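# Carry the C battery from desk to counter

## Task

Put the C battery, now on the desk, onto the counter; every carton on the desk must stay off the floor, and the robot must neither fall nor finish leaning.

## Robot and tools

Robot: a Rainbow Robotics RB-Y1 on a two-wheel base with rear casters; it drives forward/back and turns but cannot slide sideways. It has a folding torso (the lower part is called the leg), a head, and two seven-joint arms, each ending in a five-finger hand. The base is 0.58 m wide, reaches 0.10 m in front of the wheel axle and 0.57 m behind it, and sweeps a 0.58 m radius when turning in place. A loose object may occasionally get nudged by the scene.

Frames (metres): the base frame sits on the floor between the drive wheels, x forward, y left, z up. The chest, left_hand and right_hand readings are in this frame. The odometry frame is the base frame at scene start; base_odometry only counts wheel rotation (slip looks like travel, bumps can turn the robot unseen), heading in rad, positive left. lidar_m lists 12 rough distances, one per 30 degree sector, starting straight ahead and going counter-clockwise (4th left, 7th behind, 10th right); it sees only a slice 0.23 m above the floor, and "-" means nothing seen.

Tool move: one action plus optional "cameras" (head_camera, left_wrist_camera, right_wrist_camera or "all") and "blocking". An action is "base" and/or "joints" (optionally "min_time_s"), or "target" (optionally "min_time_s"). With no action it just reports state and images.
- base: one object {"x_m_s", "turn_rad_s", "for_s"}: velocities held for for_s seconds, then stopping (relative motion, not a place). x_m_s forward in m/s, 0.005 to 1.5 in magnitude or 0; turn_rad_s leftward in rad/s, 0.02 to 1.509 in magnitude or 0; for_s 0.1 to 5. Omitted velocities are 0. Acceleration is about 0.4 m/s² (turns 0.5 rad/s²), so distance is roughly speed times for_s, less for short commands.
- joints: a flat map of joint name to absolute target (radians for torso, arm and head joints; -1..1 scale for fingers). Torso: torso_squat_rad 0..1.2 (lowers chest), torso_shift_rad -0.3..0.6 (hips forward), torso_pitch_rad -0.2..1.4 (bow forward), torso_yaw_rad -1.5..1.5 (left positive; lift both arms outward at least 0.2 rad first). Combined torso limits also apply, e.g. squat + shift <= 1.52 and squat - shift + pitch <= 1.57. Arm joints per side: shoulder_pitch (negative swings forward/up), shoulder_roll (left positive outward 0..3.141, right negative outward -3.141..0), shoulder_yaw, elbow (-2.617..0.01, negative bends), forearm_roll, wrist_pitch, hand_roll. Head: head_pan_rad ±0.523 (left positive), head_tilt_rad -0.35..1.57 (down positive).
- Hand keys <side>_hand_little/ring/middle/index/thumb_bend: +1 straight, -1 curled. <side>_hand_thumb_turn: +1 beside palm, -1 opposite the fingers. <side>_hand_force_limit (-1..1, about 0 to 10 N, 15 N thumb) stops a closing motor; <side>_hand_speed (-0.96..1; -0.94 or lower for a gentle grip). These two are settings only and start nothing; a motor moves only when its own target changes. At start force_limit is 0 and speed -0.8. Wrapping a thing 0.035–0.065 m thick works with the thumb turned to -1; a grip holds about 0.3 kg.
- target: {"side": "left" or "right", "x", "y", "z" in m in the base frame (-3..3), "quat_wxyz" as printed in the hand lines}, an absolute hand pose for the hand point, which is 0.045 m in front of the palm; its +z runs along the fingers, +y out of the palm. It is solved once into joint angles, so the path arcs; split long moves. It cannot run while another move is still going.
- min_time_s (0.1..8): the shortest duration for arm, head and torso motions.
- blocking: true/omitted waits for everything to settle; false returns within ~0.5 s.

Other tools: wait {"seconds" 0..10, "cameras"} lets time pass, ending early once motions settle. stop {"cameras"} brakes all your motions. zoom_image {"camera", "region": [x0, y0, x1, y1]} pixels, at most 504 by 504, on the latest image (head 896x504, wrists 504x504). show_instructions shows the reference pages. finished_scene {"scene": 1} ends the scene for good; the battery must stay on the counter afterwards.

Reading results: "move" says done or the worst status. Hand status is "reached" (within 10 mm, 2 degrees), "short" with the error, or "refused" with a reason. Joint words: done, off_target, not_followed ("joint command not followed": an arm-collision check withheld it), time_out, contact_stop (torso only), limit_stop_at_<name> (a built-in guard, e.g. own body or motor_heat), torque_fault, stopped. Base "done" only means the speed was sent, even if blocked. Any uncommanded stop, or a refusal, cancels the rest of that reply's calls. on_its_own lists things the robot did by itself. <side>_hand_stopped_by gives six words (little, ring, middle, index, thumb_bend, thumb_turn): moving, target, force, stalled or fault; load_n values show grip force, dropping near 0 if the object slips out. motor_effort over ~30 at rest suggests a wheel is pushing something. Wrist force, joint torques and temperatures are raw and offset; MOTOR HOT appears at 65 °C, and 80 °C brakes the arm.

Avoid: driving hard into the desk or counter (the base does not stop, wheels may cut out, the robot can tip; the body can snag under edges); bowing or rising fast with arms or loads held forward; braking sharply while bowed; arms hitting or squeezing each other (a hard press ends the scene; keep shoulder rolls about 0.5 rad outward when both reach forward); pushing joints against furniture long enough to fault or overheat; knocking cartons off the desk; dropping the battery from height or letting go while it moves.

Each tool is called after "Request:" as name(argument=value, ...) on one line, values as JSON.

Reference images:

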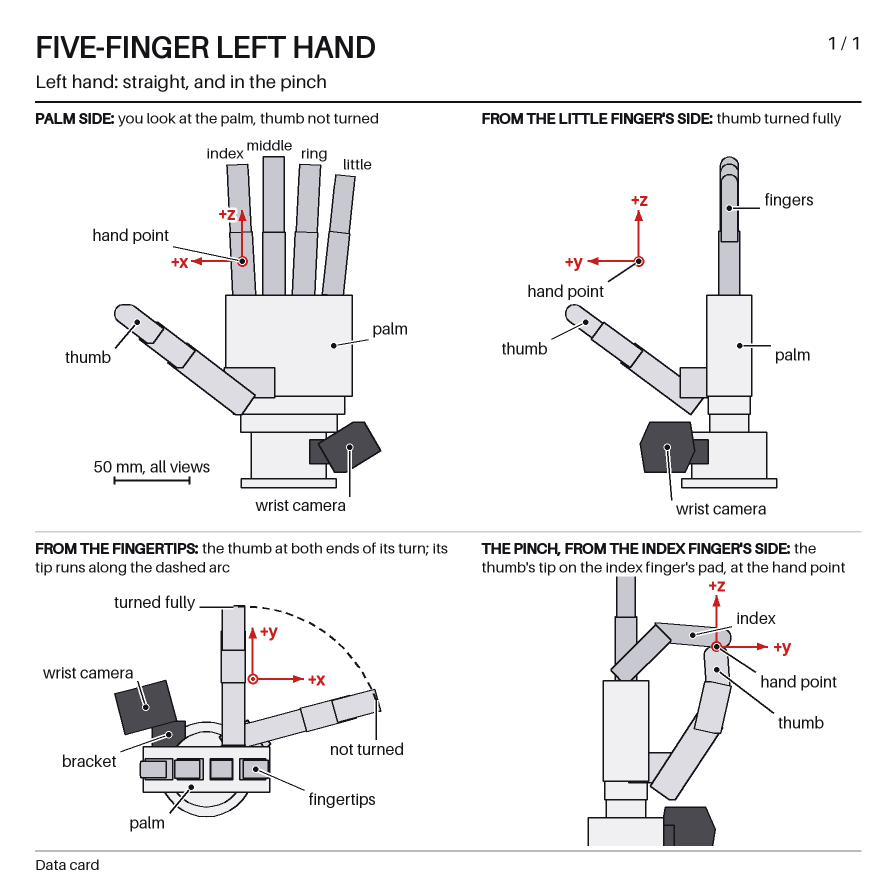

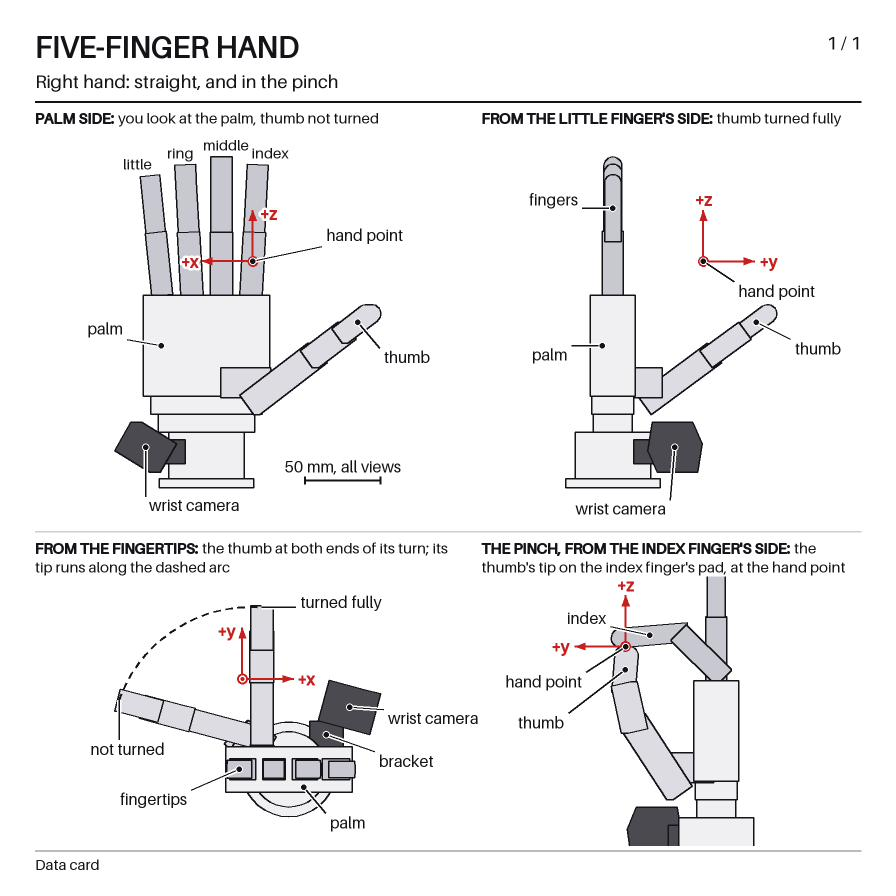

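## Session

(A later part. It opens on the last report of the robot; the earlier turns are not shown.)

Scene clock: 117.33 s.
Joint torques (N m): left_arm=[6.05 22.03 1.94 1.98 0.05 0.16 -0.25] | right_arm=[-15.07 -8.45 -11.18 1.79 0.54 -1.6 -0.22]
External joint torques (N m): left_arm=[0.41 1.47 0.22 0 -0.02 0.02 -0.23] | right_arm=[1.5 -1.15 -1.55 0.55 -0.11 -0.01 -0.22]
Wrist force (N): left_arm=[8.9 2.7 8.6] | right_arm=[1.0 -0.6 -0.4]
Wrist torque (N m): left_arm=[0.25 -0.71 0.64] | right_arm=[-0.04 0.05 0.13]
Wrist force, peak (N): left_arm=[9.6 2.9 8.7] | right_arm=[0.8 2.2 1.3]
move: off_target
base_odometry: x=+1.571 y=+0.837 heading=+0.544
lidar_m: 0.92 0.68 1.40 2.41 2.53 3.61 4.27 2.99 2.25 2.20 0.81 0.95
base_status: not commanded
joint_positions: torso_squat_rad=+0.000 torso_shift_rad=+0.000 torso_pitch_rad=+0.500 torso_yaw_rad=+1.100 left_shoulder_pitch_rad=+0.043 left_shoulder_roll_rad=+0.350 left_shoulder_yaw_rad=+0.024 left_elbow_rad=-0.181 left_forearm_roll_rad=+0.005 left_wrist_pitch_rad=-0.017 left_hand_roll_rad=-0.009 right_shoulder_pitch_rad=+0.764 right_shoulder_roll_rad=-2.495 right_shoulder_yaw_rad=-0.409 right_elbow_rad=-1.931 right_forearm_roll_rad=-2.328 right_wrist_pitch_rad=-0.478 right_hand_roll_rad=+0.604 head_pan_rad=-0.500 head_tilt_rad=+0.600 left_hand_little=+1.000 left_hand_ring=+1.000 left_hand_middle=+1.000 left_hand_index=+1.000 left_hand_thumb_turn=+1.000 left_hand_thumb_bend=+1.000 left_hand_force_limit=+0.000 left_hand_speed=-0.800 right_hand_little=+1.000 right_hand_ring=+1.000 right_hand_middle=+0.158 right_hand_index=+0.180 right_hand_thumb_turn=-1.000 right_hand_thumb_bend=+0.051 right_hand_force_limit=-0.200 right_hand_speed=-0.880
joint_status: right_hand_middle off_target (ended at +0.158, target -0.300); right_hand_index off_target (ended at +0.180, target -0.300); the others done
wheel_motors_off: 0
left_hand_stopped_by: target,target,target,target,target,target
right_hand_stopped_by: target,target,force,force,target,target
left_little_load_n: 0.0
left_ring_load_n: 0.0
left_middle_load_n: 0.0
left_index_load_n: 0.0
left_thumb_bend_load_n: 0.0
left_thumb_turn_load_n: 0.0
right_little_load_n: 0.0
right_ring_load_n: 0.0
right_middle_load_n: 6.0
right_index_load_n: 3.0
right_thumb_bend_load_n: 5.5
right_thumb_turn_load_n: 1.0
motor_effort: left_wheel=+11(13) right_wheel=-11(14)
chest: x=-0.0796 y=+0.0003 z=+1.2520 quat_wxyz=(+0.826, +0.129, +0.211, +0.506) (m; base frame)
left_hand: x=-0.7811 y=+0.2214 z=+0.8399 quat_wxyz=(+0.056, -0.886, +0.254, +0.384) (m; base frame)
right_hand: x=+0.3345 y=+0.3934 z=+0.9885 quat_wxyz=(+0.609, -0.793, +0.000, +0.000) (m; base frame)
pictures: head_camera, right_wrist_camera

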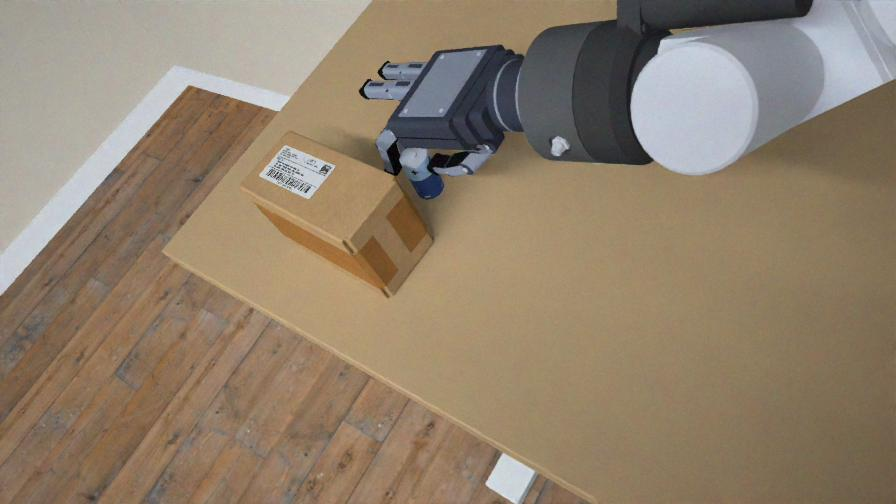

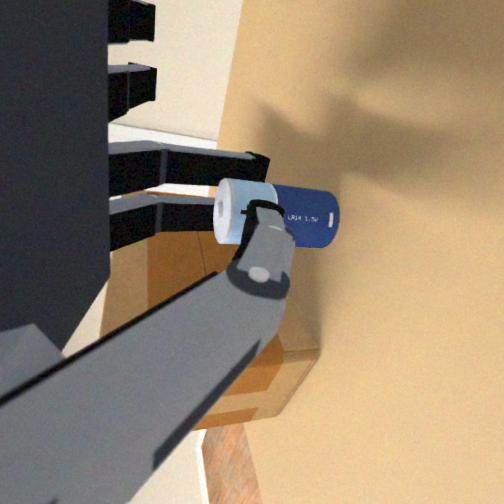

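Request:
move(joints={"right_hand_index": -0.35, "right_hand_middle": -0.35, "right_hand_speed": -0.9, "right_hand_force_limit": 0.3})

Request:
move(target={"side": "right", "x": 0.338, "y": 0.388, "z": 1.02, "quat_wxyz": [0.6088, -0.7934, 0, 0]}, min_time_s=1.5, cameras=["head_camera", "right_wrist_camera"])

Request:
zoom_image(camera="head_camera", region=[320, 60, 480, 200])

Scene clock: 117.87 s.
Joint torques (N m): left_arm=[5.69 22.14 1.79 1.91 0 0.25 -0.24] | right_arm=[-14.78 -8.62 -10.47 1.77 0.47 -1.36 0.01]
External joint torques (N m): left_arm=[0.05 1.58 0.07 -0.07 -0.06 0.11 -0.22] | right_arm=[1.8 -1.31 -0.85 0.52 -0.17 0.23 0.01]
Wrist force (N): left_arm=[8.3 2.1 7.9] | right_arm=[0.6 -1.2 -0.7]
Wrist torque (N m): left_arm=[0.17 -0.65 0.65] | right_arm=[0.01 0.06 0.11]
Wrist force, peak (N): left_arm=[9.4 2.2 8.1] | right_arm=[1.1 -2.0 -0.5]
move: off_target
base_odometry: x=+1.571 y=+0.837 heading=+0.544
lidar_m: 0.92 0.69 1.41 2.41 2.54 3.61 4.27 2.99 2.26 2.19 0.82 0.94
base_status: not commanded
joint_positions: torso_squat_rad=+0.000 torso_shift_rad=+0.000 torso_pitch_rad=+0.500 torso_yaw_rad=+1.100 left_shoulder_pitch_rad=+0.043 left_shoulder_roll_rad=+0.350 left_shoulder_yaw_rad=+0.024 left_elbow_rad=-0.181 left_forearm_roll_rad=+0.005 left_wrist_pitch_rad=-0.017 left_hand_roll_rad=-0.009 right_shoulder_pitch_rad=+0.764 right_shoulder_roll_rad=-2.495 right_shoulder_yaw_rad=-0.409 right_elbow_rad=-1.931 right_forearm_roll_rad=-2.328 right_wrist_pitch_rad=-0.478 right_hand_roll_rad=+0.603 head_pan_rad=-0.500 head_tilt_rad=+0.600 left_hand_little=+1.000 left_hand_ring=+1.000 left_hand_middle=+1.000 left_hand_index=+1.000 left_hand_thumb_turn=+1.000 left_hand_thumb_bend=+1.000 left_hand_force_limit=+0.000 left_hand_speed=-0.800 right_hand_little=+1.000 right_hand_ring=+1.000 right_hand_middle=+0.151 right_hand_index=+0.163 right_hand_thumb_turn=-1.000 right_hand_thumb_bend=+0.052 right_hand_force_limit=+0.300 right_hand_speed=-0.900
joint_status: right_hand_middle off_target (ended at +0.151, target -0.350); right_hand_index off_target (ended at +0.163, target -0.350); the others done
wheel_motors_off: 0
left_hand_stopped_by: target,target,target,target,target,target
right_hand_stopped_by: target,target,force,force,target,target
left_little_load_n: 0.0
left_ring_load_n: 0.0
left_middle_load_n: 0.0
left_index_load_n: 0.0
left_thumb_bend_load_n: 0.0
left_thumb_turn_load_n: 0.0
right_little_load_n: 0.0
right_ring_load_n: 0.0
right_middle_load_n: 6.5
right_index_load_n: 8.5
right_thumb_bend_load_n: 8.5
right_thumb_turn_load_n: 1.0
motor_effort: left_wheel=+11(12) right_wheel=-9(13)
chest: x=-0.0796 y=+0.0003 z=+1.2520 quat_wxyz=(+0.826, +0.129, +0.211, +0.506) (m; base frame)
left_hand: x=-0.7811 y=+0.2214 z=+0.8399 quat_wxyz=(+0.056, -0.886, +0.254, +0.384) (m; base frame)
right_hand: x=+0.3345 y=+0.3934 z=+0.9886 quat_wxyz=(+0.609, -0.793, +0.000, +0.000) (m; base frame)
pictures: none

Scene clock: 119.70 s.
Joint torques (N m): left_arm=[6.39 22.37 2.05 1.78 0.09 0.08 -0.3] | right_arm=[-18.16 -7.48 -9.84 0.54 0.49 -1.84 0.31]
External joint torques (N m): left_arm=[0.75 1.81 0.33 -0.2 0.02 -0.07 -0.28] | right_arm=[-2.26 1.1 0.03 -1.02 -0.11 -0.31 0.31]
Wrist force (N): left_arm=[9.2 2.5 8.1] | right_arm=[0.5 3.2 1.3]
Wrist torque (N m): left_arm=[0.27 -0.78 0.69] | right_arm=[0.02 0.03 0.30]
Wrist force, peak (N): left_arm=[9.7 2.7 8.2] | right_arm=[1.3 -8.0 0.2]
move: done
base_odometry: x=+1.571 y=+0.837 heading=+0.544
lidar_m: 0.92 0.69 1.41 2.39 2.54 3.61 4.28 2.99 2.26 2.20 0.83 0.95
base_status: not commanded
joint_positions: torso_squat_rad=+0.000 torso_shift_rad=+0.000 torso_pitch_rad=+0.500 torso_yaw_rad=+1.100 left_shoulder_pitch_rad=+0.043 left_shoulder_roll_rad=+0.350 left_shoulder_yaw_rad=+0.024 left_elbow_rad=-0.181 left_forearm_roll_rad=+0.005 left_wrist_pitch_rad=-0.017 left_hand_roll_rad=-0.009 right_shoulder_pitch_rad=+0.620 right_shoulder_roll_rad=-2.470 right_shoulder_yaw_rad=-0.361 right_elbow_rad=-1.977 right_forearm_roll_rad=-2.404 right_wrist_pitch_rad=-0.405 right_hand_roll_rad=+0.653 head_pan_rad=-0.500 head_tilt_rad=+0.600 left_hand_little=+1.000 left_hand_ring=+1.000 left_hand_middle=+1.000 left_hand_index=+1.000 left_hand_thumb_turn=+1.000 left_hand_thumb_bend=+1.000 left_hand_force_limit=+0.000 left_hand_speed=-0.800 right_hand_little=+1.000 right_hand_ring=+1.000 right_hand_middle=+0.151 right_hand_index=+0.163 right_hand_thumb_turn=-1.000 right_hand_thumb_bend=+0.052 right_hand_force_limit=+0.300 right_hand_speed=-0.900
joint_status: all done
wheel_motors_off: 0
left_hand_stopped_by: target,target,target,target,target,target
right_hand_stopped_by: target,target,force,force,target,target
left_little_load_n: 0.0
left_ring_load_n: 0.0
left_middle_load_n: 0.0
left_index_load_n: 0.0
left_thumb_bend_load_n: 0.0
left_thumb_turn_load_n: 0.0
right_little_load_n: 0.0
right_ring_load_n: 0.0
right_middle_load_n: 4.5
right_index_load_n: 6.5
right_thumb_bend_load_n: 11.5
right_thumb_turn_load_n: 1.0
motor_effort: left_wheel=+12(14) right_wheel=-11(13)
chest: x=-0.0796 y=+0.0003 z=+1.2520 quat_wxyz=(+0.826, +0.129, +0.211, +0.506) (m; base frame)
left_hand: x=-0.7812 y=+0.2214 z=+0.8399 quat_wxyz=(+0.056, -0.886, +0.254, +0.384) (m; base frame)
right_hand: x=+0.3380 y=+0.3881 z=+1.0197 quat_wxyz=(+0.609, -0.793, +0.000, +0.001) (m; base frame)
right_hand_status: reached (checked arc, planned for 1.5 s): 0 mm and 0.2 deg off.
pictures: head_camera, right_wrist_camera

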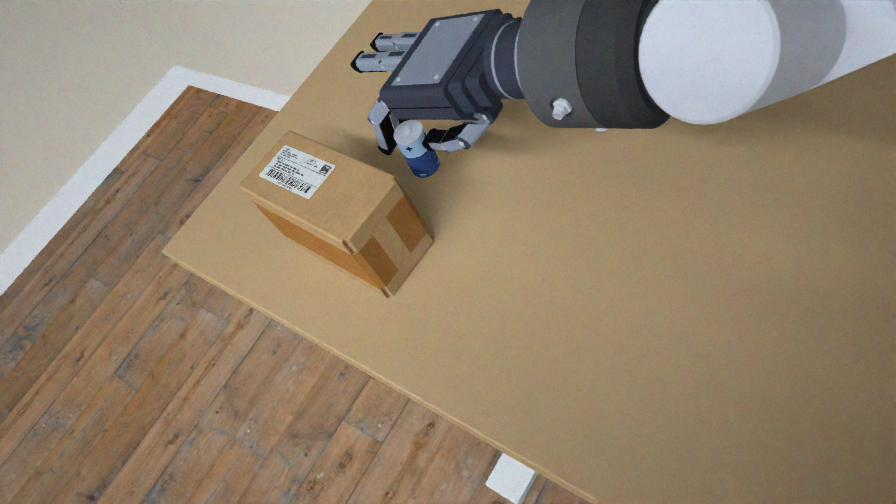

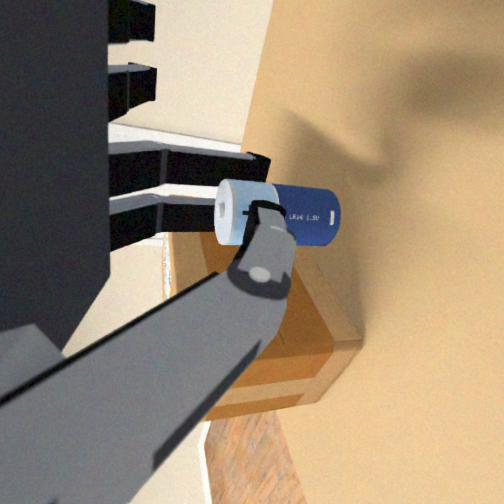

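Scaled by 3.150.

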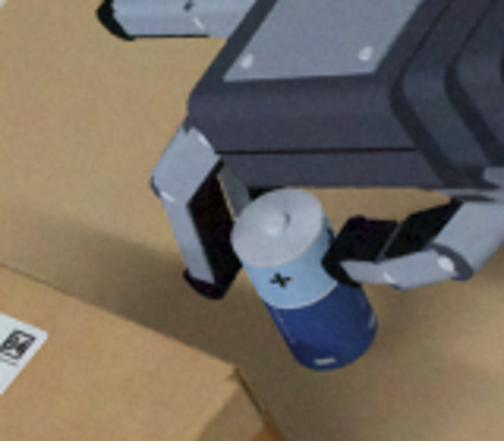

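Request:
move(target={"side": "right", "x": 0.33, "y": 0.36, "z": 1.12, "quat_wxyz": [0.6088, -0.7934, 0, 0]}, min_time_s=1.5)

Request:
move(target={"side": "right", "x": 0.30, "y": 0.27, "z": 1.18, "quat_wxyz": [0.6088, -0.7934, 0, 0]}, min_time_s=1.5, cameras=["head_camera", "right_wrist_camera"])

Scene clock: 121.73 s.
Joint torques (N m): left_arm=[5.83 22.31 2.16 1.7 0.13 0.19 -0.22] | right_arm=[-14.89 -12 -9.8 2.56 0.5 -1.9 0.39]
External joint torques (N m): left_arm=[0.19 1.74 0.43 -0.27 0.07 0.05 -0.2] | right_arm=[-1.82 -1.03 -0.31 -0.96 0.01 -0.52 0.39]
Wrist force (N): left_arm=[9.3 2.3 7.8] | right_arm=[-0.2 3.6 0.9]
Wrist torque (N m): left_arm=[0.30 -0.82 0.68] | right_arm=[0.08 0.21 0.28]
Wrist force, peak (N): left_arm=[9.9 3.7 8.3] | right_arm=[1.2 3.8 1.0]
move: done
base_odometry: x=+1.571 y=+0.837 heading=+0.544
lidar_m: 0.92 0.69 1.41 2.40 2.54 3.60 4.27 2.99 2.26 2.20 0.83 0.95
base_status: not commanded
joint_positions: torso_squat_rad=+0.000 torso_shift_rad=+0.000 torso_pitch_rad=+0.500 torso_yaw_rad=+1.100 left_shoulder_pitch_rad=+0.043 left_shoulder_roll_rad=+0.350 left_shoulder_yaw_rad=+0.024 left_elbow_rad=-0.181 left_forearm_roll_rad=+0.005 left_wrist_pitch_rad=-0.017 left_hand_roll_rad=-0.009 right_shoulder_pitch_rad=+0.097 right_shoulder_roll_rad=-2.534 right_shoulder_yaw_rad=-0.119 right_elbow_rad=-2.136 right_forearm_roll_rad=-2.725 right_wrist_pitch_rad=-0.255 right_hand_roll_rad=+0.774 head_pan_rad=-0.500 head_tilt_rad=+0.600 left_hand_little=+1.000 left_hand_ring=+1.000 left_hand_middle=+1.000 left_hand_index=+1.000 left_hand_thumb_turn=+1.000 left_hand_thumb_bend=+1.000 left_hand_force_limit=+0.000 left_hand_speed=-0.800 right_hand_little=+1.000 right_hand_ring=+1.000 right_hand_middle=+0.151 right_hand_index=+0.163 right_hand_thumb_turn=-1.000 right_hand_thumb_bend=+0.052 right_hand_force_limit=+0.300 right_hand_speed=-0.900
joint_status: all done
wheel_motors_off: 0
left_hand_stopped_by: target,target,target,target,target,target
right_hand_stopped_by: target,target,force,force,target,target
left_little_load_n: 0.0
left_ring_load_n: 0.0
left_middle_load_n: 0.0
left_index_load_n: 0.0
left_thumb_bend_load_n: 0.0
left_thumb_turn_load_n: 0.0
right_little_load_n: 0.0
right_ring_load_n: 0.0
right_middle_load_n: 4.5
right_index_load_n: 6.5
right_thumb_bend_load_n: 11.5
right_thumb_turn_load_n: 0.5
motor_effort: left_wheel=+11(13) right_wheel=-13(13)
chest: x=-0.0796 y=+0.0003 z=+1.2520 quat_wxyz=(+0.826, +0.129, +0.211, +0.506) (m; base frame)
left_hand: x=-0.7812 y=+0.2214 z=+0.8399 quat_wxyz=(+0.056, -0.886, +0.254, +0.384) (m; base frame)
right_hand: x=+0.3306 y=+0.3597 z=+1.1196 quat_wxyz=(+0.609, -0.793, +0.000, +0.001) (m; base frame)
right_hand_status: reached (checked arc, planned for 1.5 s): 1 mm and 0.1 deg off.
pictures: none

Scene clock: 123.57 s.
Joint torques (N m): left_arm=[5.88 22.29 1.86 2.14 0.14 0.03 -0.15] | right_arm=[-7.47 -10.89 -7.8 4.11 0.21 -1.8 0.32]
External joint torques (N m): left_arm=[0.24 1.73 0.13 0.16 0.07 -0.11 -0.13] | right_arm=[-1.21 -0.8 -0.03 -0.81 -0.1 -0.42 0.31]
Wrist force (N): left_arm=[9.3 2.9 8.1] | right_arm=[0.6 3.7 0.9]
Wrist torque (N m): left_arm=[0.35 -0.81 0.71] | right_arm=[0.10 0.04 0.35]
Wrist force, peak (N): left_arm=[9.3 2.9 8.7] | right_arm=[0.5 4.1 0.3]
move: done
base_odometry: x=+1.571 y=+0.837 heading=+0.544
lidar_m: 0.92 0.69 1.41 2.40 2.54 3.61 4.26 2.99 2.26 2.20 0.83 0.94
base_status: not commanded
joint_positions: torso_squat_rad=+0.000 torso_shift_rad=+0.000 torso_pitch_rad=+0.500 torso_yaw_rad=+1.100 left_shoulder_pitch_rad=+0.043 left_shoulder_roll_rad=+0.350 left_shoulder_yaw_rad=+0.024 left_elbow_rad=-0.181 left_forearm_roll_rad=+0.005 left_wrist_pitch_rad=-0.017 left_hand_roll_rad=-0.009 right_shoulder_pitch_rad=-0.583 right_shoulder_roll_rad=-2.644 right_shoulder_yaw_rad=+0.298 right_elbow_rad=-2.422 right_forearm_roll_rad=-2.857 right_wrist_pitch_rad=-0.108 right_hand_roll_rad=+0.776 head_pan_rad=-0.500 head_tilt_rad=+0.600 left_hand_little=+1.000 left_hand_ring=+1.000 left_hand_middle=+1.000 left_hand_index=+1.000 left_hand_thumb_turn=+1.000 left_hand_thumb_bend=+1.000 left_hand_force_limit=+0.000 left_hand_speed=-0.800 right_hand_little=+1.000 right_hand_ring=+1.000 right_hand_middle=+0.151 right_hand_index=+0.163 right_hand_thumb_turn=-1.000 right_hand_thumb_bend=+0.052 right_hand_force_limit=+0.300 right_hand_speed=-0.900
joint_status: all done
wheel_motors_off: 0
left_hand_stopped_by: target,target,target,target,target,target
right_hand_stopped_by: target,target,force,force,target,target
left_little_load_n: 0.0
left_ring_load_n: 0.0
left_middle_load_n: 0.0
left_index_load_n: 0.0
left_thumb_bend_load_n: -0.5
left_thumb_turn_load_n: 0.0
right_little_load_n: -0.5
right_ring_load_n: 0.0
right_middle_load_n: 4.5
right_index_load_n: 6.5
right_thumb_bend_load_n: 11.5
right_thumb_turn_load_n: 0.5
motor_effort: left_wheel=+12(13) right_wheel=-10(13)
chest: x=-0.0796 y=+0.0003 z=+1.2520 quat_wxyz=(+0.826, +0.129, +0.211, +0.506) (m; base frame)
left_hand: x=-0.7811 y=+0.2214 z=+0.8399 quat_wxyz=(+0.056, -0.886, +0.254, +0.384) (m; base frame)
right_hand: x=+0.2999 y=+0.2701 z=+1.1799 quat_wxyz=(+0.609, -0.793, +0.000, +0.000) (m; base frame)
right_hand_status: reached (checked arc, planned for 1.5 s): 0 mm and 0.0 deg off.
pictures: head_camera, right_wrist_camera

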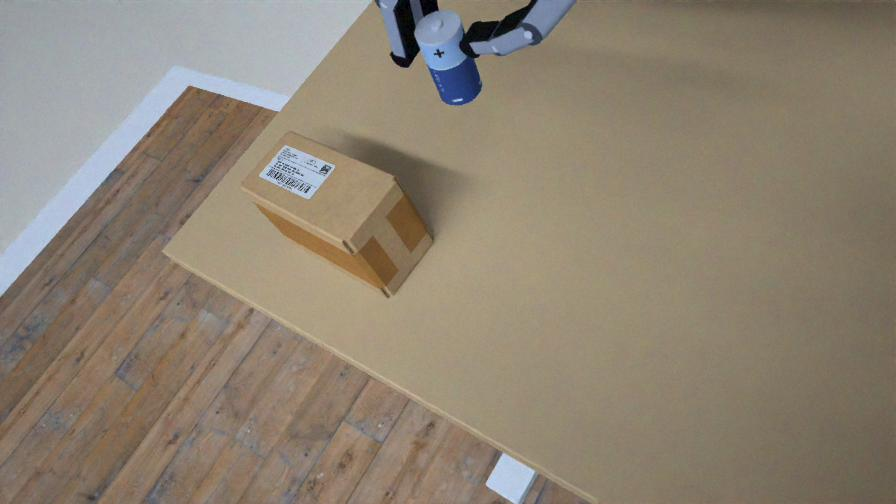

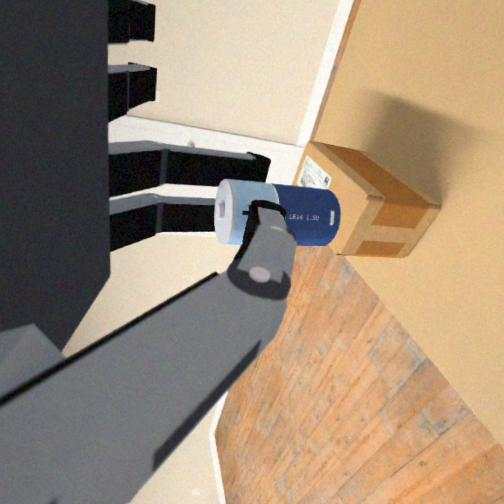

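Request:
move(base={"x_m_s": -0.3, "for_s": 2.4}, joints={"torso_pitch_rad": 0.2}, min_time_s=2)

Request:
move(base={"turn_rad_s": 0.8, "for_s": 3.81}, joints={"head_pan_rad": -0.5, "head_tilt_rad": 0.3}, cameras=["head_camera", "right_wrist_camera"])

Scene clock: 127.57 s.
Joint torques (N m): left_arm=[2.71 15.23 1.39 0.68 0.06 -0.31 -0.17] | right_arm=[-6.33 -8.06 -6.79 6.78 0.25 -2.31 0.24]
External joint torques (N m): left_arm=[0.99 0.46 0.16 0.11 0 -0.12 -0.16] | right_arm=[-1.22 -0.08 -0.72 -0.53 -0.04 -0.58 0.23]
Wrist force (N): left_arm=[8.1 3.7 9.8] | right_arm=[-1.4 3.0 0.2]
Wrist torque (N m): left_arm=[0.27 -0.62 0.60] | right_arm=[0.07 0.22 0.19]
Wrist force, peak (N): left_arm=[8.4 3.4 9.6] | right_arm=[1.1 4.2 0.7]
move: done
base_odometry: x=+0.955 y=+0.464 heading=+0.545
lidar_m: 1.64 1.31 2.47 2.44 2.59 3.67 3.55 2.95 2.22 2.16 2.24 1.34
base_status: done (sent for 2.4 of 2.4 s)
joint_positions: torso_squat_rad=+0.000 torso_shift_rad=+0.000 torso_pitch_rad=+0.200 torso_yaw_rad=+1.100 left_shoulder_pitch_rad=+0.043 left_shoulder_roll_rad=+0.350 left_shoulder_yaw_rad=+0.024 left_elbow_rad=-0.181 left_forearm_roll_rad=+0.005 left_wrist_pitch_rad=-0.017 left_hand_roll_rad=-0.009 right_shoulder_pitch_rad=-0.583 right_shoulder_roll_rad=-2.644 right_shoulder_yaw_rad=+0.298 right_elbow_rad=-2.422 right_forearm_roll_rad=-2.857 right_wrist_pitch_rad=-0.108 right_hand_roll_rad=+0.776 head_pan_rad=-0.500 head_tilt_rad=+0.600 left_hand_little=+1.000 left_hand_ring=+1.000 left_hand_middle=+1.000 left_hand_index=+1.000 left_hand_thumb_turn=+1.000 left_hand_thumb_bend=+1.000 left_hand_force_limit=+0.000 left_hand_speed=-0.800 right_hand_little=+1.000 right_hand_ring=+1.000 right_hand_middle=+0.151 right_hand_index=+0.163 right_hand_thumb_turn=-1.000 right_hand_thumb_bend=+0.052 right_hand_force_limit=+0.300 right_hand_speed=-0.900
joint_status: all done
wheel_motors_off: 0
left_hand_stopped_by: target,target,target,target,target,target
right_hand_stopped_by: target,target,force,force,target,target
left_little_load_n: 0.0
left_ring_load_n: 0.0
left_middle_load_n: 0.0
left_index_load_n: 0.0
left_thumb_bend_load_n: 0.0
left_thumb_turn_load_n: 0.0
right_little_load_n: 0.0
right_ring_load_n: 0.0
right_middle_load_n: 4.5
right_index_load_n: 6.5
right_thumb_bend_load_n: 11.5
right_thumb_turn_load_n: 1.0
motor_effort: left_wheel=+14(29) right_wheel=-11(35)
chest: x=-0.1665 y=+0.0004 z=+1.2838 quat_wxyz=(+0.848, +0.052, +0.085, +0.520) (m; base frame)
left_hand: x=-0.7150 y=+0.2214 z=+0.6827 quat_wxyz=(+0.093, -0.934, +0.243, +0.247) (m; base frame)
right_hand: x=+0.2174 y=+0.2701 z=+1.3269 quat_wxyz=(+0.602, -0.785, -0.091, -0.118) (m; base frame)
pictures: none

Scene clock: 133.27 s.
Joint torques (N m): left_arm=[2.03 15.6 2.08 0.54 0.04 -0.1 -0.19] | right_arm=[-6.15 -8.16 -7.28 6.7 0.12 -2.4 0.23]
External joint torques (N m): left_arm=[0.31 0.82 0.85 -0.04 -0.02 0.08 -0.18] | right_arm=[-1.05 -0.18 -1.21 -0.61 -0.17 -0.67 0.21]
Wrist force (N): left_arm=[7.4 3.0 9.3] | right_arm=[-1.2 3.1 0.4]
Wrist torque (N m): left_arm=[0.15 -0.57 0.55] | right_arm=[0.09 0.17 0.21]
Wrist force, peak (N): left_arm=[7.7 3.4 10.0] | right_arm=[-1.4 3.6 1.0]
move: done
base_odometry: x=+0.955 y=+0.464 heading=-2.698
lidar_m: 3.56 3.25 2.28 2.19 2.24 1.37 1.64 1.31 2.22 2.42 2.49 3.30
base_status: done (sent for 3.8 of 3.8 s)
joint_positions: torso_squat_rad=+0.000 torso_shift_rad=+0.000 torso_pitch_rad=+0.200 torso_yaw_rad=+1.100 left_shoulder_pitch_rad=+0.043 left_shoulder_roll_rad=+0.350 left_shoulder_yaw_rad=+0.024 left_elbow_rad=-0.181 left_forearm_roll_rad=+0.005 left_wrist_pitch_rad=-0.017 left_hand_roll_rad=-0.009 right_shoulder_pitch_rad=-0.583 right_shoulder_roll_rad=-2.644 right_shoulder_yaw_rad=+0.298 right_elbow_rad=-2.422 right_forearm_roll_rad=-2.857 right_wrist_pitch_rad=-0.108 right_hand_roll_rad=+0.776 head_pan_rad=-0.500 head_tilt_rad=+0.300 left_hand_little=+1.000 left_hand_ring=+1.000 left_hand_middle=+1.000 left_hand_index=+1.000 left_hand_thumb_turn=+1.000 left_hand_thumb_bend=+1.000 left_hand_force_limit=+0.000 left_hand_speed=-0.800 right_hand_little=+1.000 right_hand_ring=+1.000 right_hand_middle=+0.151 right_hand_index=+0.163 right_hand_thumb_turn=-1.000 right_hand_thumb_bend=+0.052 right_hand_force_limit=+0.300 right_hand_speed=-0.900
joint_status: all done
wheel_motors_off: 0
left_hand_stopped_by: target,target,target,target,target,target
right_hand_stopped_by: target,target,force,force,target,target
left_little_load_n: 0.0
left_ring_load_n: 0.0
left_middle_load_n: 0.0
left_index_load_n: 0.0
left_thumb_bend_load_n: 0.0
left_thumb_turn_load_n: 0.5
right_little_load_n: 0.0
right_ring_load_n: 0.0
right_middle_load_n: 4.5
right_index_load_n: 6.5
right_thumb_bend_load_n: 11.0
right_thumb_turn_load_n: 1.0
motor_effort: left_wheel=+4(26) right_wheel=+6(36)
chest: x=-0.1665 y=+0.0004 z=+1.2838 quat_wxyz=(+0.848, +0.052, +0.085, +0.520) (m; base frame)
left_hand: x=-0.7150 y=+0.2214 z=+0.6827 quat_wxyz=(+0.093, -0.934, +0.243, +0.247) (m; base frame)
right_hand: x=+0.2174 y=+0.2701 z=+1.3269 quat_wxyz=(+0.602, -0.785, -0.091, -0.118) (m; base frame)
pictures: head_camera, right_wrist_camera

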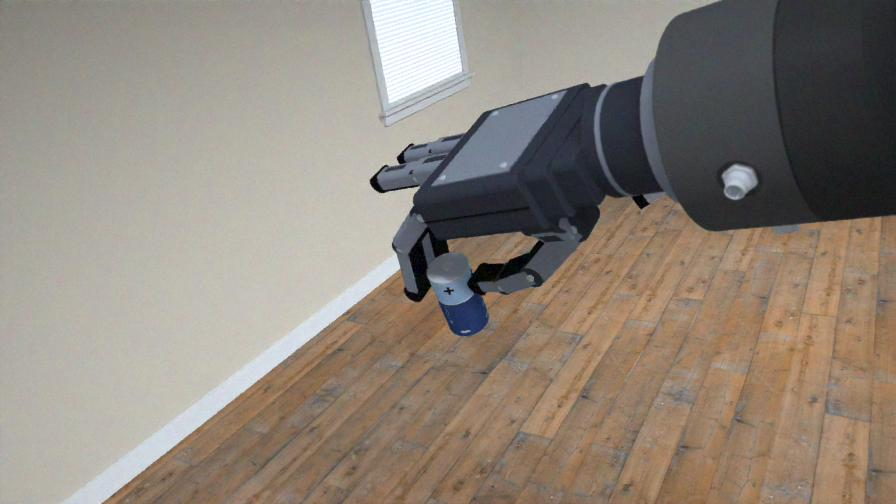

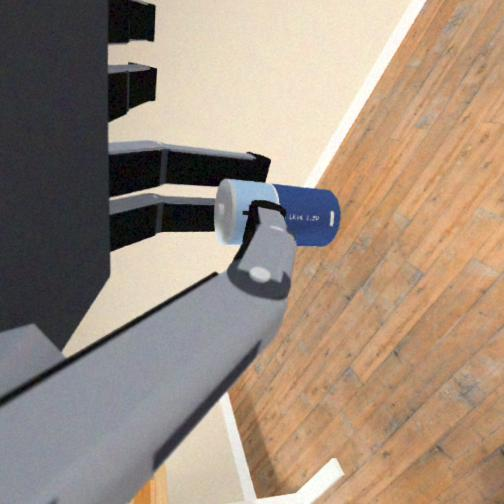

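Request:
move(joints={"torso_yaw_rad": 0.0, "head_pan_rad": 0, "head_tilt_rad": 0.25}, min_time_s=3, cameras=["head_camera", "right_wrist_camera"])

Scene clock: 136.73 s.
Joint torques (N m): left_arm=[5.64 9.93 0.95 1.83 0 0.13 -0.21] | right_arm=[-7.04 -7.22 -5.6 7.08 0.11 -2.34 0.26]
External joint torques (N m): left_arm=[0.8 0 0.11 0.04 -0.03 0.1 -0.2] | right_arm=[-1.17 -0.06 -0.79 -0.67 -0.14 -0.6 0.24]
Wrist force (N): left_arm=[6.6 2.8 9.1] | right_arm=[-1.6 2.7 1.5]
Wrist torque (N m): left_arm=[0.24 -0.50 0.50] | right_arm=[0.02 0.13 0.20]
Wrist force, peak (N): left_arm=[8.1 3.3 9.6] | right_arm=[-1.5 3.5 1.0]
move: done
base_odometry: x=+0.955 y=+0.464 heading=-2.698
lidar_m: 3.55 3.25 2.28 2.19 2.24 1.37 1.64 1.32 2.22 2.42 2.51 3.31
base_status: not commanded
joint_positions: torso_squat_rad=+0.000 torso_shift_rad=+0.000 torso_pitch_rad=+0.200 torso_yaw_rad=+0.000 left_shoulder_pitch_rad=+0.043 left_shoulder_roll_rad=+0.350 left_shoulder_yaw_rad=+0.024 left_elbow_rad=-0.181 left_forearm_roll_rad=+0.005 left_wrist_pitch_rad=-0.017 left_hand_roll_rad=-0.009 right_shoulder_pitch_rad=-0.583 right_shoulder_roll_rad=-2.644 right_shoulder_yaw_rad=+0.298 right_elbow_rad=-2.422 right_forearm_roll_rad=-2.857 right_wrist_pitch_rad=-0.108 right_hand_roll_rad=+0.776 head_pan_rad=+0.000 head_tilt_rad=+0.250 left_hand_little=+1.000 left_hand_ring=+1.000 left_hand_middle=+1.000 left_hand_index=+1.000 left_hand_thumb_turn=+1.000 left_hand_thumb_bend=+1.000 left_hand_force_limit=+0.000 left_hand_speed=-0.800 right_hand_little=+1.000 right_hand_ring=+1.000 right_hand_middle=+0.151 right_hand_index=+0.163 right_hand_thumb_turn=-1.000 right_hand_thumb_bend=+0.052 right_hand_force_limit=+0.300 right_hand_speed=-0.900
joint_status: all done
wheel_motors_off: 0
left_hand_stopped_by: target,target,target,target,target,target
right_hand_stopped_by: target,target,force,force,target,target
left_little_load_n: 0.0
left_ring_load_n: 0.0
left_middle_load_n: 0.0
left_index_load_n: 0.0
left_thumb_bend_load_n: 0.0
left_thumb_turn_load_n: 0.0
right_little_load_n: 0.0
right_ring_load_n: 0.0
right_middle_load_n: 4.5
right_index_load_n: 6.5
right_thumb_bend_load_n: 11.5
right_thumb_turn_load_n: 1.0
motor_effort: left_wheel=+2(6) right_wheel=+7(11)
chest: x=-0.1665 y=+0.0004 z=+1.2838 quat_wxyz=(+0.995, +0.000, +0.100, +0.000) (m; base frame)
left_hand: x=-0.2982 y=+0.4733 z=+0.5982 quat_wxyz=(+0.109, -0.681, +0.711, +0.138) (m; base frame)
right_hand: x=+0.2561 y=-0.2049 z=+1.3190 quat_wxyz=(+0.371, -0.778, +0.312, -0.400) (m; base frame)
pictures: head_camera, right_wrist_camera

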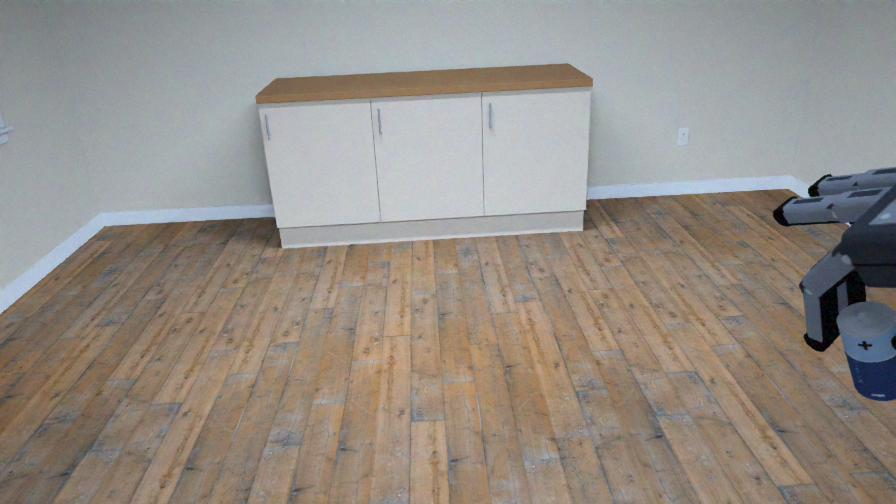

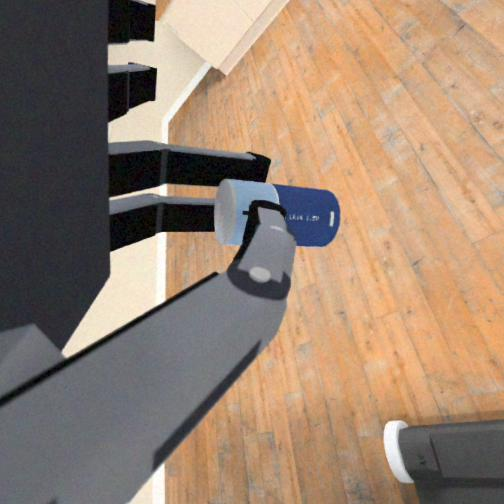

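Request:
move(base={"turn_rad_s": 0.3, "for_s": 0.4})

Request:
move(base={"x_m_s": 0.45, "for_s": 5}, joints={"head_pan_rad": 0, "head_tilt_rad": 0.4}, cameras=["head_camera"])

Scene clock: 138.67 s.
Joint torques (N m): left_arm=[5.67 10.51 1.5 1.66 0.13 0.08 -0.29] | right_arm=[-6.98 -7.12 -5.59 7.08 0.22 -2.25 0.28]
External joint torques (N m): left_arm=[0.83 0.58 0.66 -0.13 0.1 0.05 -0.28] | right_arm=[-1.1 0.03 -0.79 -0.66 -0.03 -0.52 0.27]
Wrist force (N): left_arm=[6.6 3.0 9.3] | right_arm=[-2.0 3.0 1.6]
Wrist torque (N m): left_arm=[0.22 -0.52 0.52] | right_arm=[0.05 0.22 0.17]
Wrist force, peak (N): left_arm=[7.2 2.8 10.3] | right_arm=[-1.9 3.3 2.2]
move: done
base_odometry: x=+0.955 y=+0.464 heading=-2.619
lidar_m: 3.55 2.99 2.23 2.19 2.29 1.37 1.64 1.32 2.41 2.42 2.55 3.59
base_status: done (sent for 0.4 of 0.4 s)
joint_positions: torso_squat_rad=+0.000 torso_shift_rad=+0.000 torso_pitch_rad=+0.200 torso_yaw_rad=+0.000 left_shoulder_pitch_rad=+0.043 left_shoulder_roll_rad=+0.350 left_shoulder_yaw_rad=+0.024 left_elbow_rad=-0.181 left_forearm_roll_rad=+0.005 left_wrist_pitch_rad=-0.017 left_hand_roll_rad=-0.009 right_shoulder_pitch_rad=-0.583 right_shoulder_roll_rad=-2.644 right_shoulder_yaw_rad=+0.298 right_elbow_rad=-2.422 right_forearm_roll_rad=-2.857 right_wrist_pitch_rad=-0.108 right_hand_roll_rad=+0.776 head_pan_rad=+0.000 head_tilt_rad=+0.250 left_hand_little=+1.000 left_hand_ring=+1.000 left_hand_middle=+1.000 left_hand_index=+1.000 left_hand_thumb_turn=+1.000 left_hand_thumb_bend=+1.000 left_hand_force_limit=+0.000 left_hand_speed=-0.800 right_hand_little=+1.000 right_hand_ring=+1.000 right_hand_middle=+0.151 right_hand_index=+0.163 right_hand_thumb_turn=-1.000 right_hand_thumb_bend=+0.052 right_hand_force_limit=+0.300 right_hand_speed=-0.900
joint_status: not commanded
wheel_motors_off: 0
left_hand_stopped_by: target,target,target,target,target,target
right_hand_stopped_by: target,target,force,force,target,target
left_little_load_n: 0.0
left_ring_load_n: 0.0
left_middle_load_n: 0.0
left_index_load_n: 0.0
left_thumb_bend_load_n: 0.0
left_thumb_turn_load_n: 0.0
right_little_load_n: 0.0
right_ring_load_n: 0.0
right_middle_load_n: 4.5
right_index_load_n: 6.5
right_thumb_bend_load_n: 11.5
right_thumb_turn_load_n: 1.0
motor_effort: left_wheel=+2(21) right_wheel=+6(30)
chest: x=-0.1665 y=+0.0003 z=+1.2838 quat_wxyz=(+0.995, +0.000, +0.100, +0.000) (m; base frame)
left_hand: x=-0.2982 y=+0.4733 z=+0.5983 quat_wxyz=(+0.109, -0.681, +0.711, +0.138) (m; base frame)
right_hand: x=+0.2561 y=-0.2050 z=+1.3189 quat_wxyz=(+0.371, -0.778, +0.312, -0.400) (m; base frame)
pictures: none

Scene clock: 145.13 s.
Joint torques (N m): left_arm=[5.6 10.44 1.13 1.84 0 0.01 -0.31] | right_arm=[-6.62 -6.97 -5.65 7.2 0.29 -2.26 0.28]
External joint torques (N m): left_arm=[0.76 0.52 0.29 0.05 -0.04 -0.02 -0.3] | right_arm=[-0.74 0.19 -0.84 -0.55 0.04 -0.52 0.26]
Wrist force (N): left_arm=[7.0 3.1 8.9] | right_arm=[-1.8 2.7 1.4]
Wrist torque (N m): left_arm=[0.28 -0.59 0.50] | right_arm=[0.01 0.17 0.17]
Wrist force, peak (N): left_arm=[7.3 2.7 10.5] | right_arm=[-2.0 3.2 2.0]
move: done
base_odometry: x=-0.994 y=-0.660 heading=-2.618
lidar_m: 1.30 1.37 2.16 2.12 2.21 3.11 3.49 3.44 2.59 2.51 2.62 1.36
base_status: done (sent for 5 of 5 s)
joint_positions: torso_squat_rad=+0.000 torso_shift_rad=+0.000 torso_pitch_rad=+0.200 torso_yaw_rad=+0.000 left_shoulder_pitch_rad=+0.043 left_shoulder_roll_rad=+0.350 left_shoulder_yaw_rad=+0.024 left_elbow_rad=-0.181 left_forearm_roll_rad=+0.005 left_wrist_pitch_rad=-0.017 left_hand_roll_rad=-0.009 right_shoulder_pitch_rad=-0.583 right_shoulder_roll_rad=-2.644 right_shoulder_yaw_rad=+0.298 right_elbow_rad=-2.422 right_forearm_roll_rad=-2.857 right_wrist_pitch_rad=-0.108 right_hand_roll_rad=+0.776 head_pan_rad=+0.000 head_tilt_rad=+0.400 left_hand_little=+1.000 left_hand_ring=+1.000 left_hand_middle=+1.000 left_hand_index=+1.000 left_hand_thumb_turn=+1.000 left_hand_thumb_bend=+1.000 left_hand_force_limit=+0.000 left_hand_speed=-0.800 right_hand_little=+1.000 right_hand_ring=+1.000 right_hand_middle=+0.151 right_hand_index=+0.163 right_hand_thumb_turn=-1.000 right_hand_thumb_bend=+0.052 right_hand_force_limit=+0.300 right_hand_speed=-0.900
joint_status: all done
wheel_motors_off: 0
left_hand_stopped_by: target,target,target,target,target,target
right_hand_stopped_by: target,target,force,force,target,target
left_little_load_n: 0.0
left_ring_load_n: 0.0
left_middle_load_n: 0.0
left_index_load_n: 0.0
left_thumb_bend_load_n: 0.0
left_thumb_turn_load_n: 0.0
right_little_load_n: 0.0
right_ring_load_n: 0.0
right_middle_load_n: 4.5
right_index_load_n: 6.5
right_thumb_bend_load_n: 11.5
right_thumb_turn_load_n: 1.5
motor_effort: left_wheel=+2(33) right_wheel=-1(42)
chest: x=-0.1665 y=+0.0003 z=+1.2838 quat_wxyz=(+0.995, +0.000, +0.100, +0.000) (m; base frame)
left_hand: x=-0.2981 y=+0.4733 z=+0.5983 quat_wxyz=(+0.109, -0.681, +0.711, +0.138) (m; base frame)
right_hand: x=+0.2561 y=-0.2050 z=+1.3190 quat_wxyz=(+0.371, -0.778, +0.312, -0.400) (m; base frame)
pictures: head_camera

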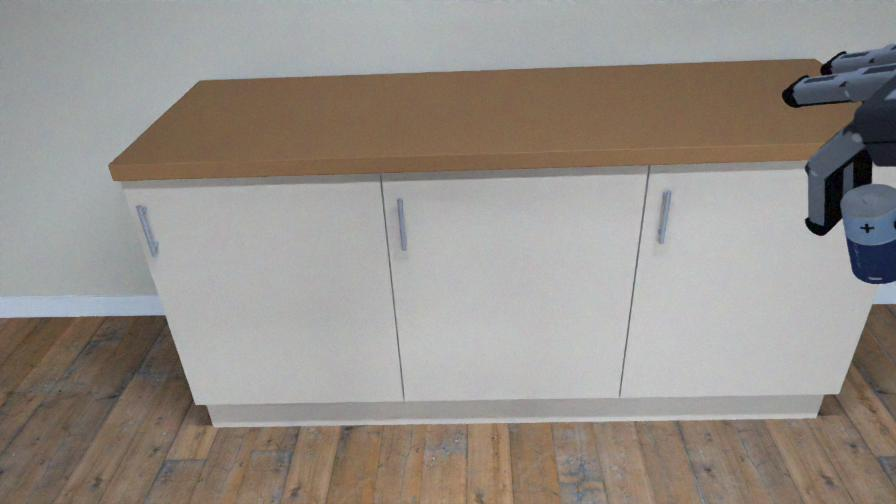

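Request:
move(base={"turn_rad_s": 0.1, "for_s": 0.3})

Request:
move(base={"x_m_s": 0.3, "for_s": 3.1}, joints={"head_pan_rad": -0.3, "head_tilt_rad": 0.8}, cameras=["head_camera"])

Scene clock: 146.43 s.
Joint torques (N m): left_arm=[5.4 10.52 1.25 1.75 -0.1 0.02 -0.22] | right_arm=[-6.27 -7.4 -5.8 7.11 0.22 -2.17 0.22]
External joint torques (N m): left_arm=[0.56 0.59 0.41 -0.04 -0.13 -0.01 -0.21] | right_arm=[-0.4 -0.25 -0.99 -0.64 -0.03 -0.44 0.2]
Wrist force (N): left_arm=[6.3 3.0 9.7] | right_arm=[-2.5 2.9 1.8]
Wrist torque (N m): left_arm=[0.24 -0.48 0.47] | right_arm=[0.03 0.28 0.15]
Wrist force, peak (N): left_arm=[7.7 2.5 9.8] | right_arm=[-2.5 2.9 1.8]
move: done
base_odometry: x=-0.994 y=-0.660 heading=-2.589
lidar_m: 1.31 1.38 2.14 2.12 2.24 3.19 3.50 3.34 2.56 2.51 2.61 1.34
base_status: done (sent for 0.3 of 0.3 s)
joint_positions: torso_squat_rad=+0.000 torso_shift_rad=+0.000 torso_pitch_rad=+0.200 torso_yaw_rad=+0.000 left_shoulder_pitch_rad=+0.043 left_shoulder_roll_rad=+0.350 left_shoulder_yaw_rad=+0.024 left_elbow_rad=-0.181 left_forearm_roll_rad=+0.005 left_wrist_pitch_rad=-0.017 left_hand_roll_rad=-0.009 right_shoulder_pitch_rad=-0.583 right_shoulder_roll_rad=-2.644 right_shoulder_yaw_rad=+0.298 right_elbow_rad=-2.422 right_forearm_roll_rad=-2.857 right_wrist_pitch_rad=-0.108 right_hand_roll_rad=+0.776 head_pan_rad=+0.000 head_tilt_rad=+0.400 left_hand_little=+1.000 left_hand_ring=+1.000 left_hand_middle=+1.000 left_hand_index=+1.000 left_hand_thumb_turn=+1.000 left_hand_thumb_bend=+1.000 left_hand_force_limit=+0.000 left_hand_speed=-0.800 right_hand_little=+1.000 right_hand_ring=+1.000 right_hand_middle=+0.151 right_hand_index=+0.163 right_hand_thumb_turn=-1.000 right_hand_thumb_bend=+0.052 right_hand_force_limit=+0.300 right_hand_speed=-0.900
joint_status: not commanded
wheel_motors_off: 0
left_hand_stopped_by: target,target,target,target,target,target
right_hand_stopped_by: target,target,force,force,target,target
left_little_load_n: 0.0
left_ring_load_n: 0.0
left_middle_load_n: 0.0
left_index_load_n: 0.0
left_thumb_bend_load_n: 0.0
left_thumb_turn_load_n: 0.0
right_little_load_n: 0.0
right_ring_load_n: 0.0
right_middle_load_n: 4.5
right_index_load_n: 6.5
right_thumb_bend_load_n: 11.0
right_thumb_turn_load_n: 1.0
motor_effort: left_wheel=-13(37) right_wheel=+7(38)
chest: x=-0.1665 y=+0.0003 z=+1.2838 quat_wxyz=(+0.995, +0.000, +0.100, +0.000) (m; base frame)
left_hand: x=-0.2981 y=+0.4733 z=+0.5983 quat_wxyz=(+0.109, -0.681, +0.711, +0.138) (m; base frame)
right_hand: x=+0.2561 y=-0.2050 z=+1.3190 quat_wxyz=(+0.371, -0.778, +0.312, -0.400) (m; base frame)
pictures: none

Scene clock: 150.63 s.
Joint torques (N m): left_arm=[5.97 9.9 1.13 1.7 -0.08 -0.06 -0.08] | right_arm=[-6.5 -7.62 -5.49 7.14 0.16 -2.37 0.3]
External joint torques (N m): left_arm=[1.13 -0.03 0.29 -0.09 -0.12 -0.09 -0.07] | right_arm=[-0.62 -0.46 -0.69 -0.61 -0.09 -0.64 0.28]
Wrist force (N): left_arm=[6.5 2.7 9.7] | right_arm=[-1.6 2.9 1.4]
Wrist torque (N m): left_arm=[0.19 -0.47 0.55] | right_arm=[0.02 0.15 0.18]
Wrist force, peak (N): left_arm=[7.2 2.4 10.3] | right_arm=[-1.5 3.2 2.3]
move: done
base_odometry: x=-1.786 y=-1.148 heading=-2.589
lidar_m: 0.38 0.41 0.58 2.06 2.19 3.12 4.40 3.45 2.62 2.56 0.51 0.39
base_status: done (sent for 3.1 of 3.1 s)
joint_positions: torso_squat_rad=+0.000 torso_shift_rad=+0.000 torso_pitch_rad=+0.200 torso_yaw_rad=+0.000 left_shoulder_pitch_rad=+0.043 left_shoulder_roll_rad=+0.350 left_shoulder_yaw_rad=+0.024 left_elbow_rad=-0.181 left_forearm_roll_rad=+0.005 left_wrist_pitch_rad=-0.017 left_hand_roll_rad=-0.009 right_shoulder_pitch_rad=-0.583 right_shoulder_roll_rad=-2.644 right_shoulder_yaw_rad=+0.298 right_elbow_rad=-2.422 right_forearm_roll_rad=-2.857 right_wrist_pitch_rad=-0.108 right_hand_roll_rad=+0.776 head_pan_rad=-0.300 head_tilt_rad=+0.800 left_hand_little=+1.000 left_hand_ring=+1.000 left_hand_middle=+1.000 left_hand_index=+1.000 left_hand_thumb_turn=+1.000 left_hand_thumb_bend=+1.000 left_hand_force_limit=+0.000 left_hand_speed=-0.800 right_hand_little=+1.000 right_hand_ring=+1.000 right_hand_middle=+0.151 right_hand_index=+0.163 right_hand_thumb_turn=-1.000 right_hand_thumb_bend=+0.052 right_hand_force_limit=+0.300 right_hand_speed=-0.900
joint_status: all done
wheel_motors_off: 0
left_hand_stopped_by: target,target,target,target,target,target
right_hand_stopped_by: target,target,force,force,target,target
left_little_load_n: 0.0
left_ring_load_n: 0.0
left_middle_load_n: 0.0
left_index_load_n: 0.0
left_thumb_bend_load_n: 0.0
left_thumb_turn_load_n: 0.0
right_little_load_n: 0.0
right_ring_load_n: 0.0
right_middle_load_n: 4.5
right_index_load_n: 6.5
right_thumb_bend_load_n: 11.5
right_thumb_turn_load_n: 1.0
motor_effort: left_wheel=+0(34) right_wheel=-5(30)
chest: x=-0.1665 y=+0.0003 z=+1.2838 quat_wxyz=(+0.995, +0.000, +0.100, +0.000) (m; base frame)
left_hand: x=-0.2981 y=+0.4733 z=+0.5983 quat_wxyz=(+0.109, -0.681, +0.711, +0.138) (m; base frame)
right_hand: x=+0.2561 y=-0.2050 z=+1.3190 quat_wxyz=(+0.371, -0.778, +0.312, -0.400) (m; base frame)
pictures: head_camera

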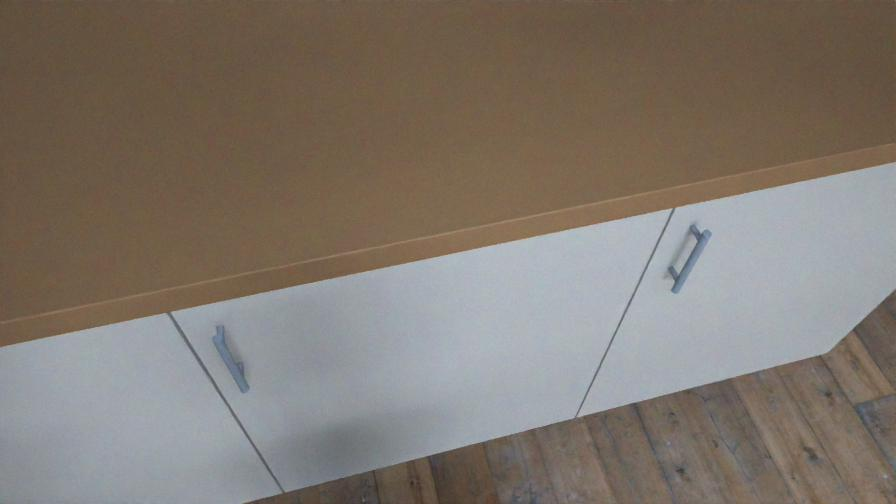

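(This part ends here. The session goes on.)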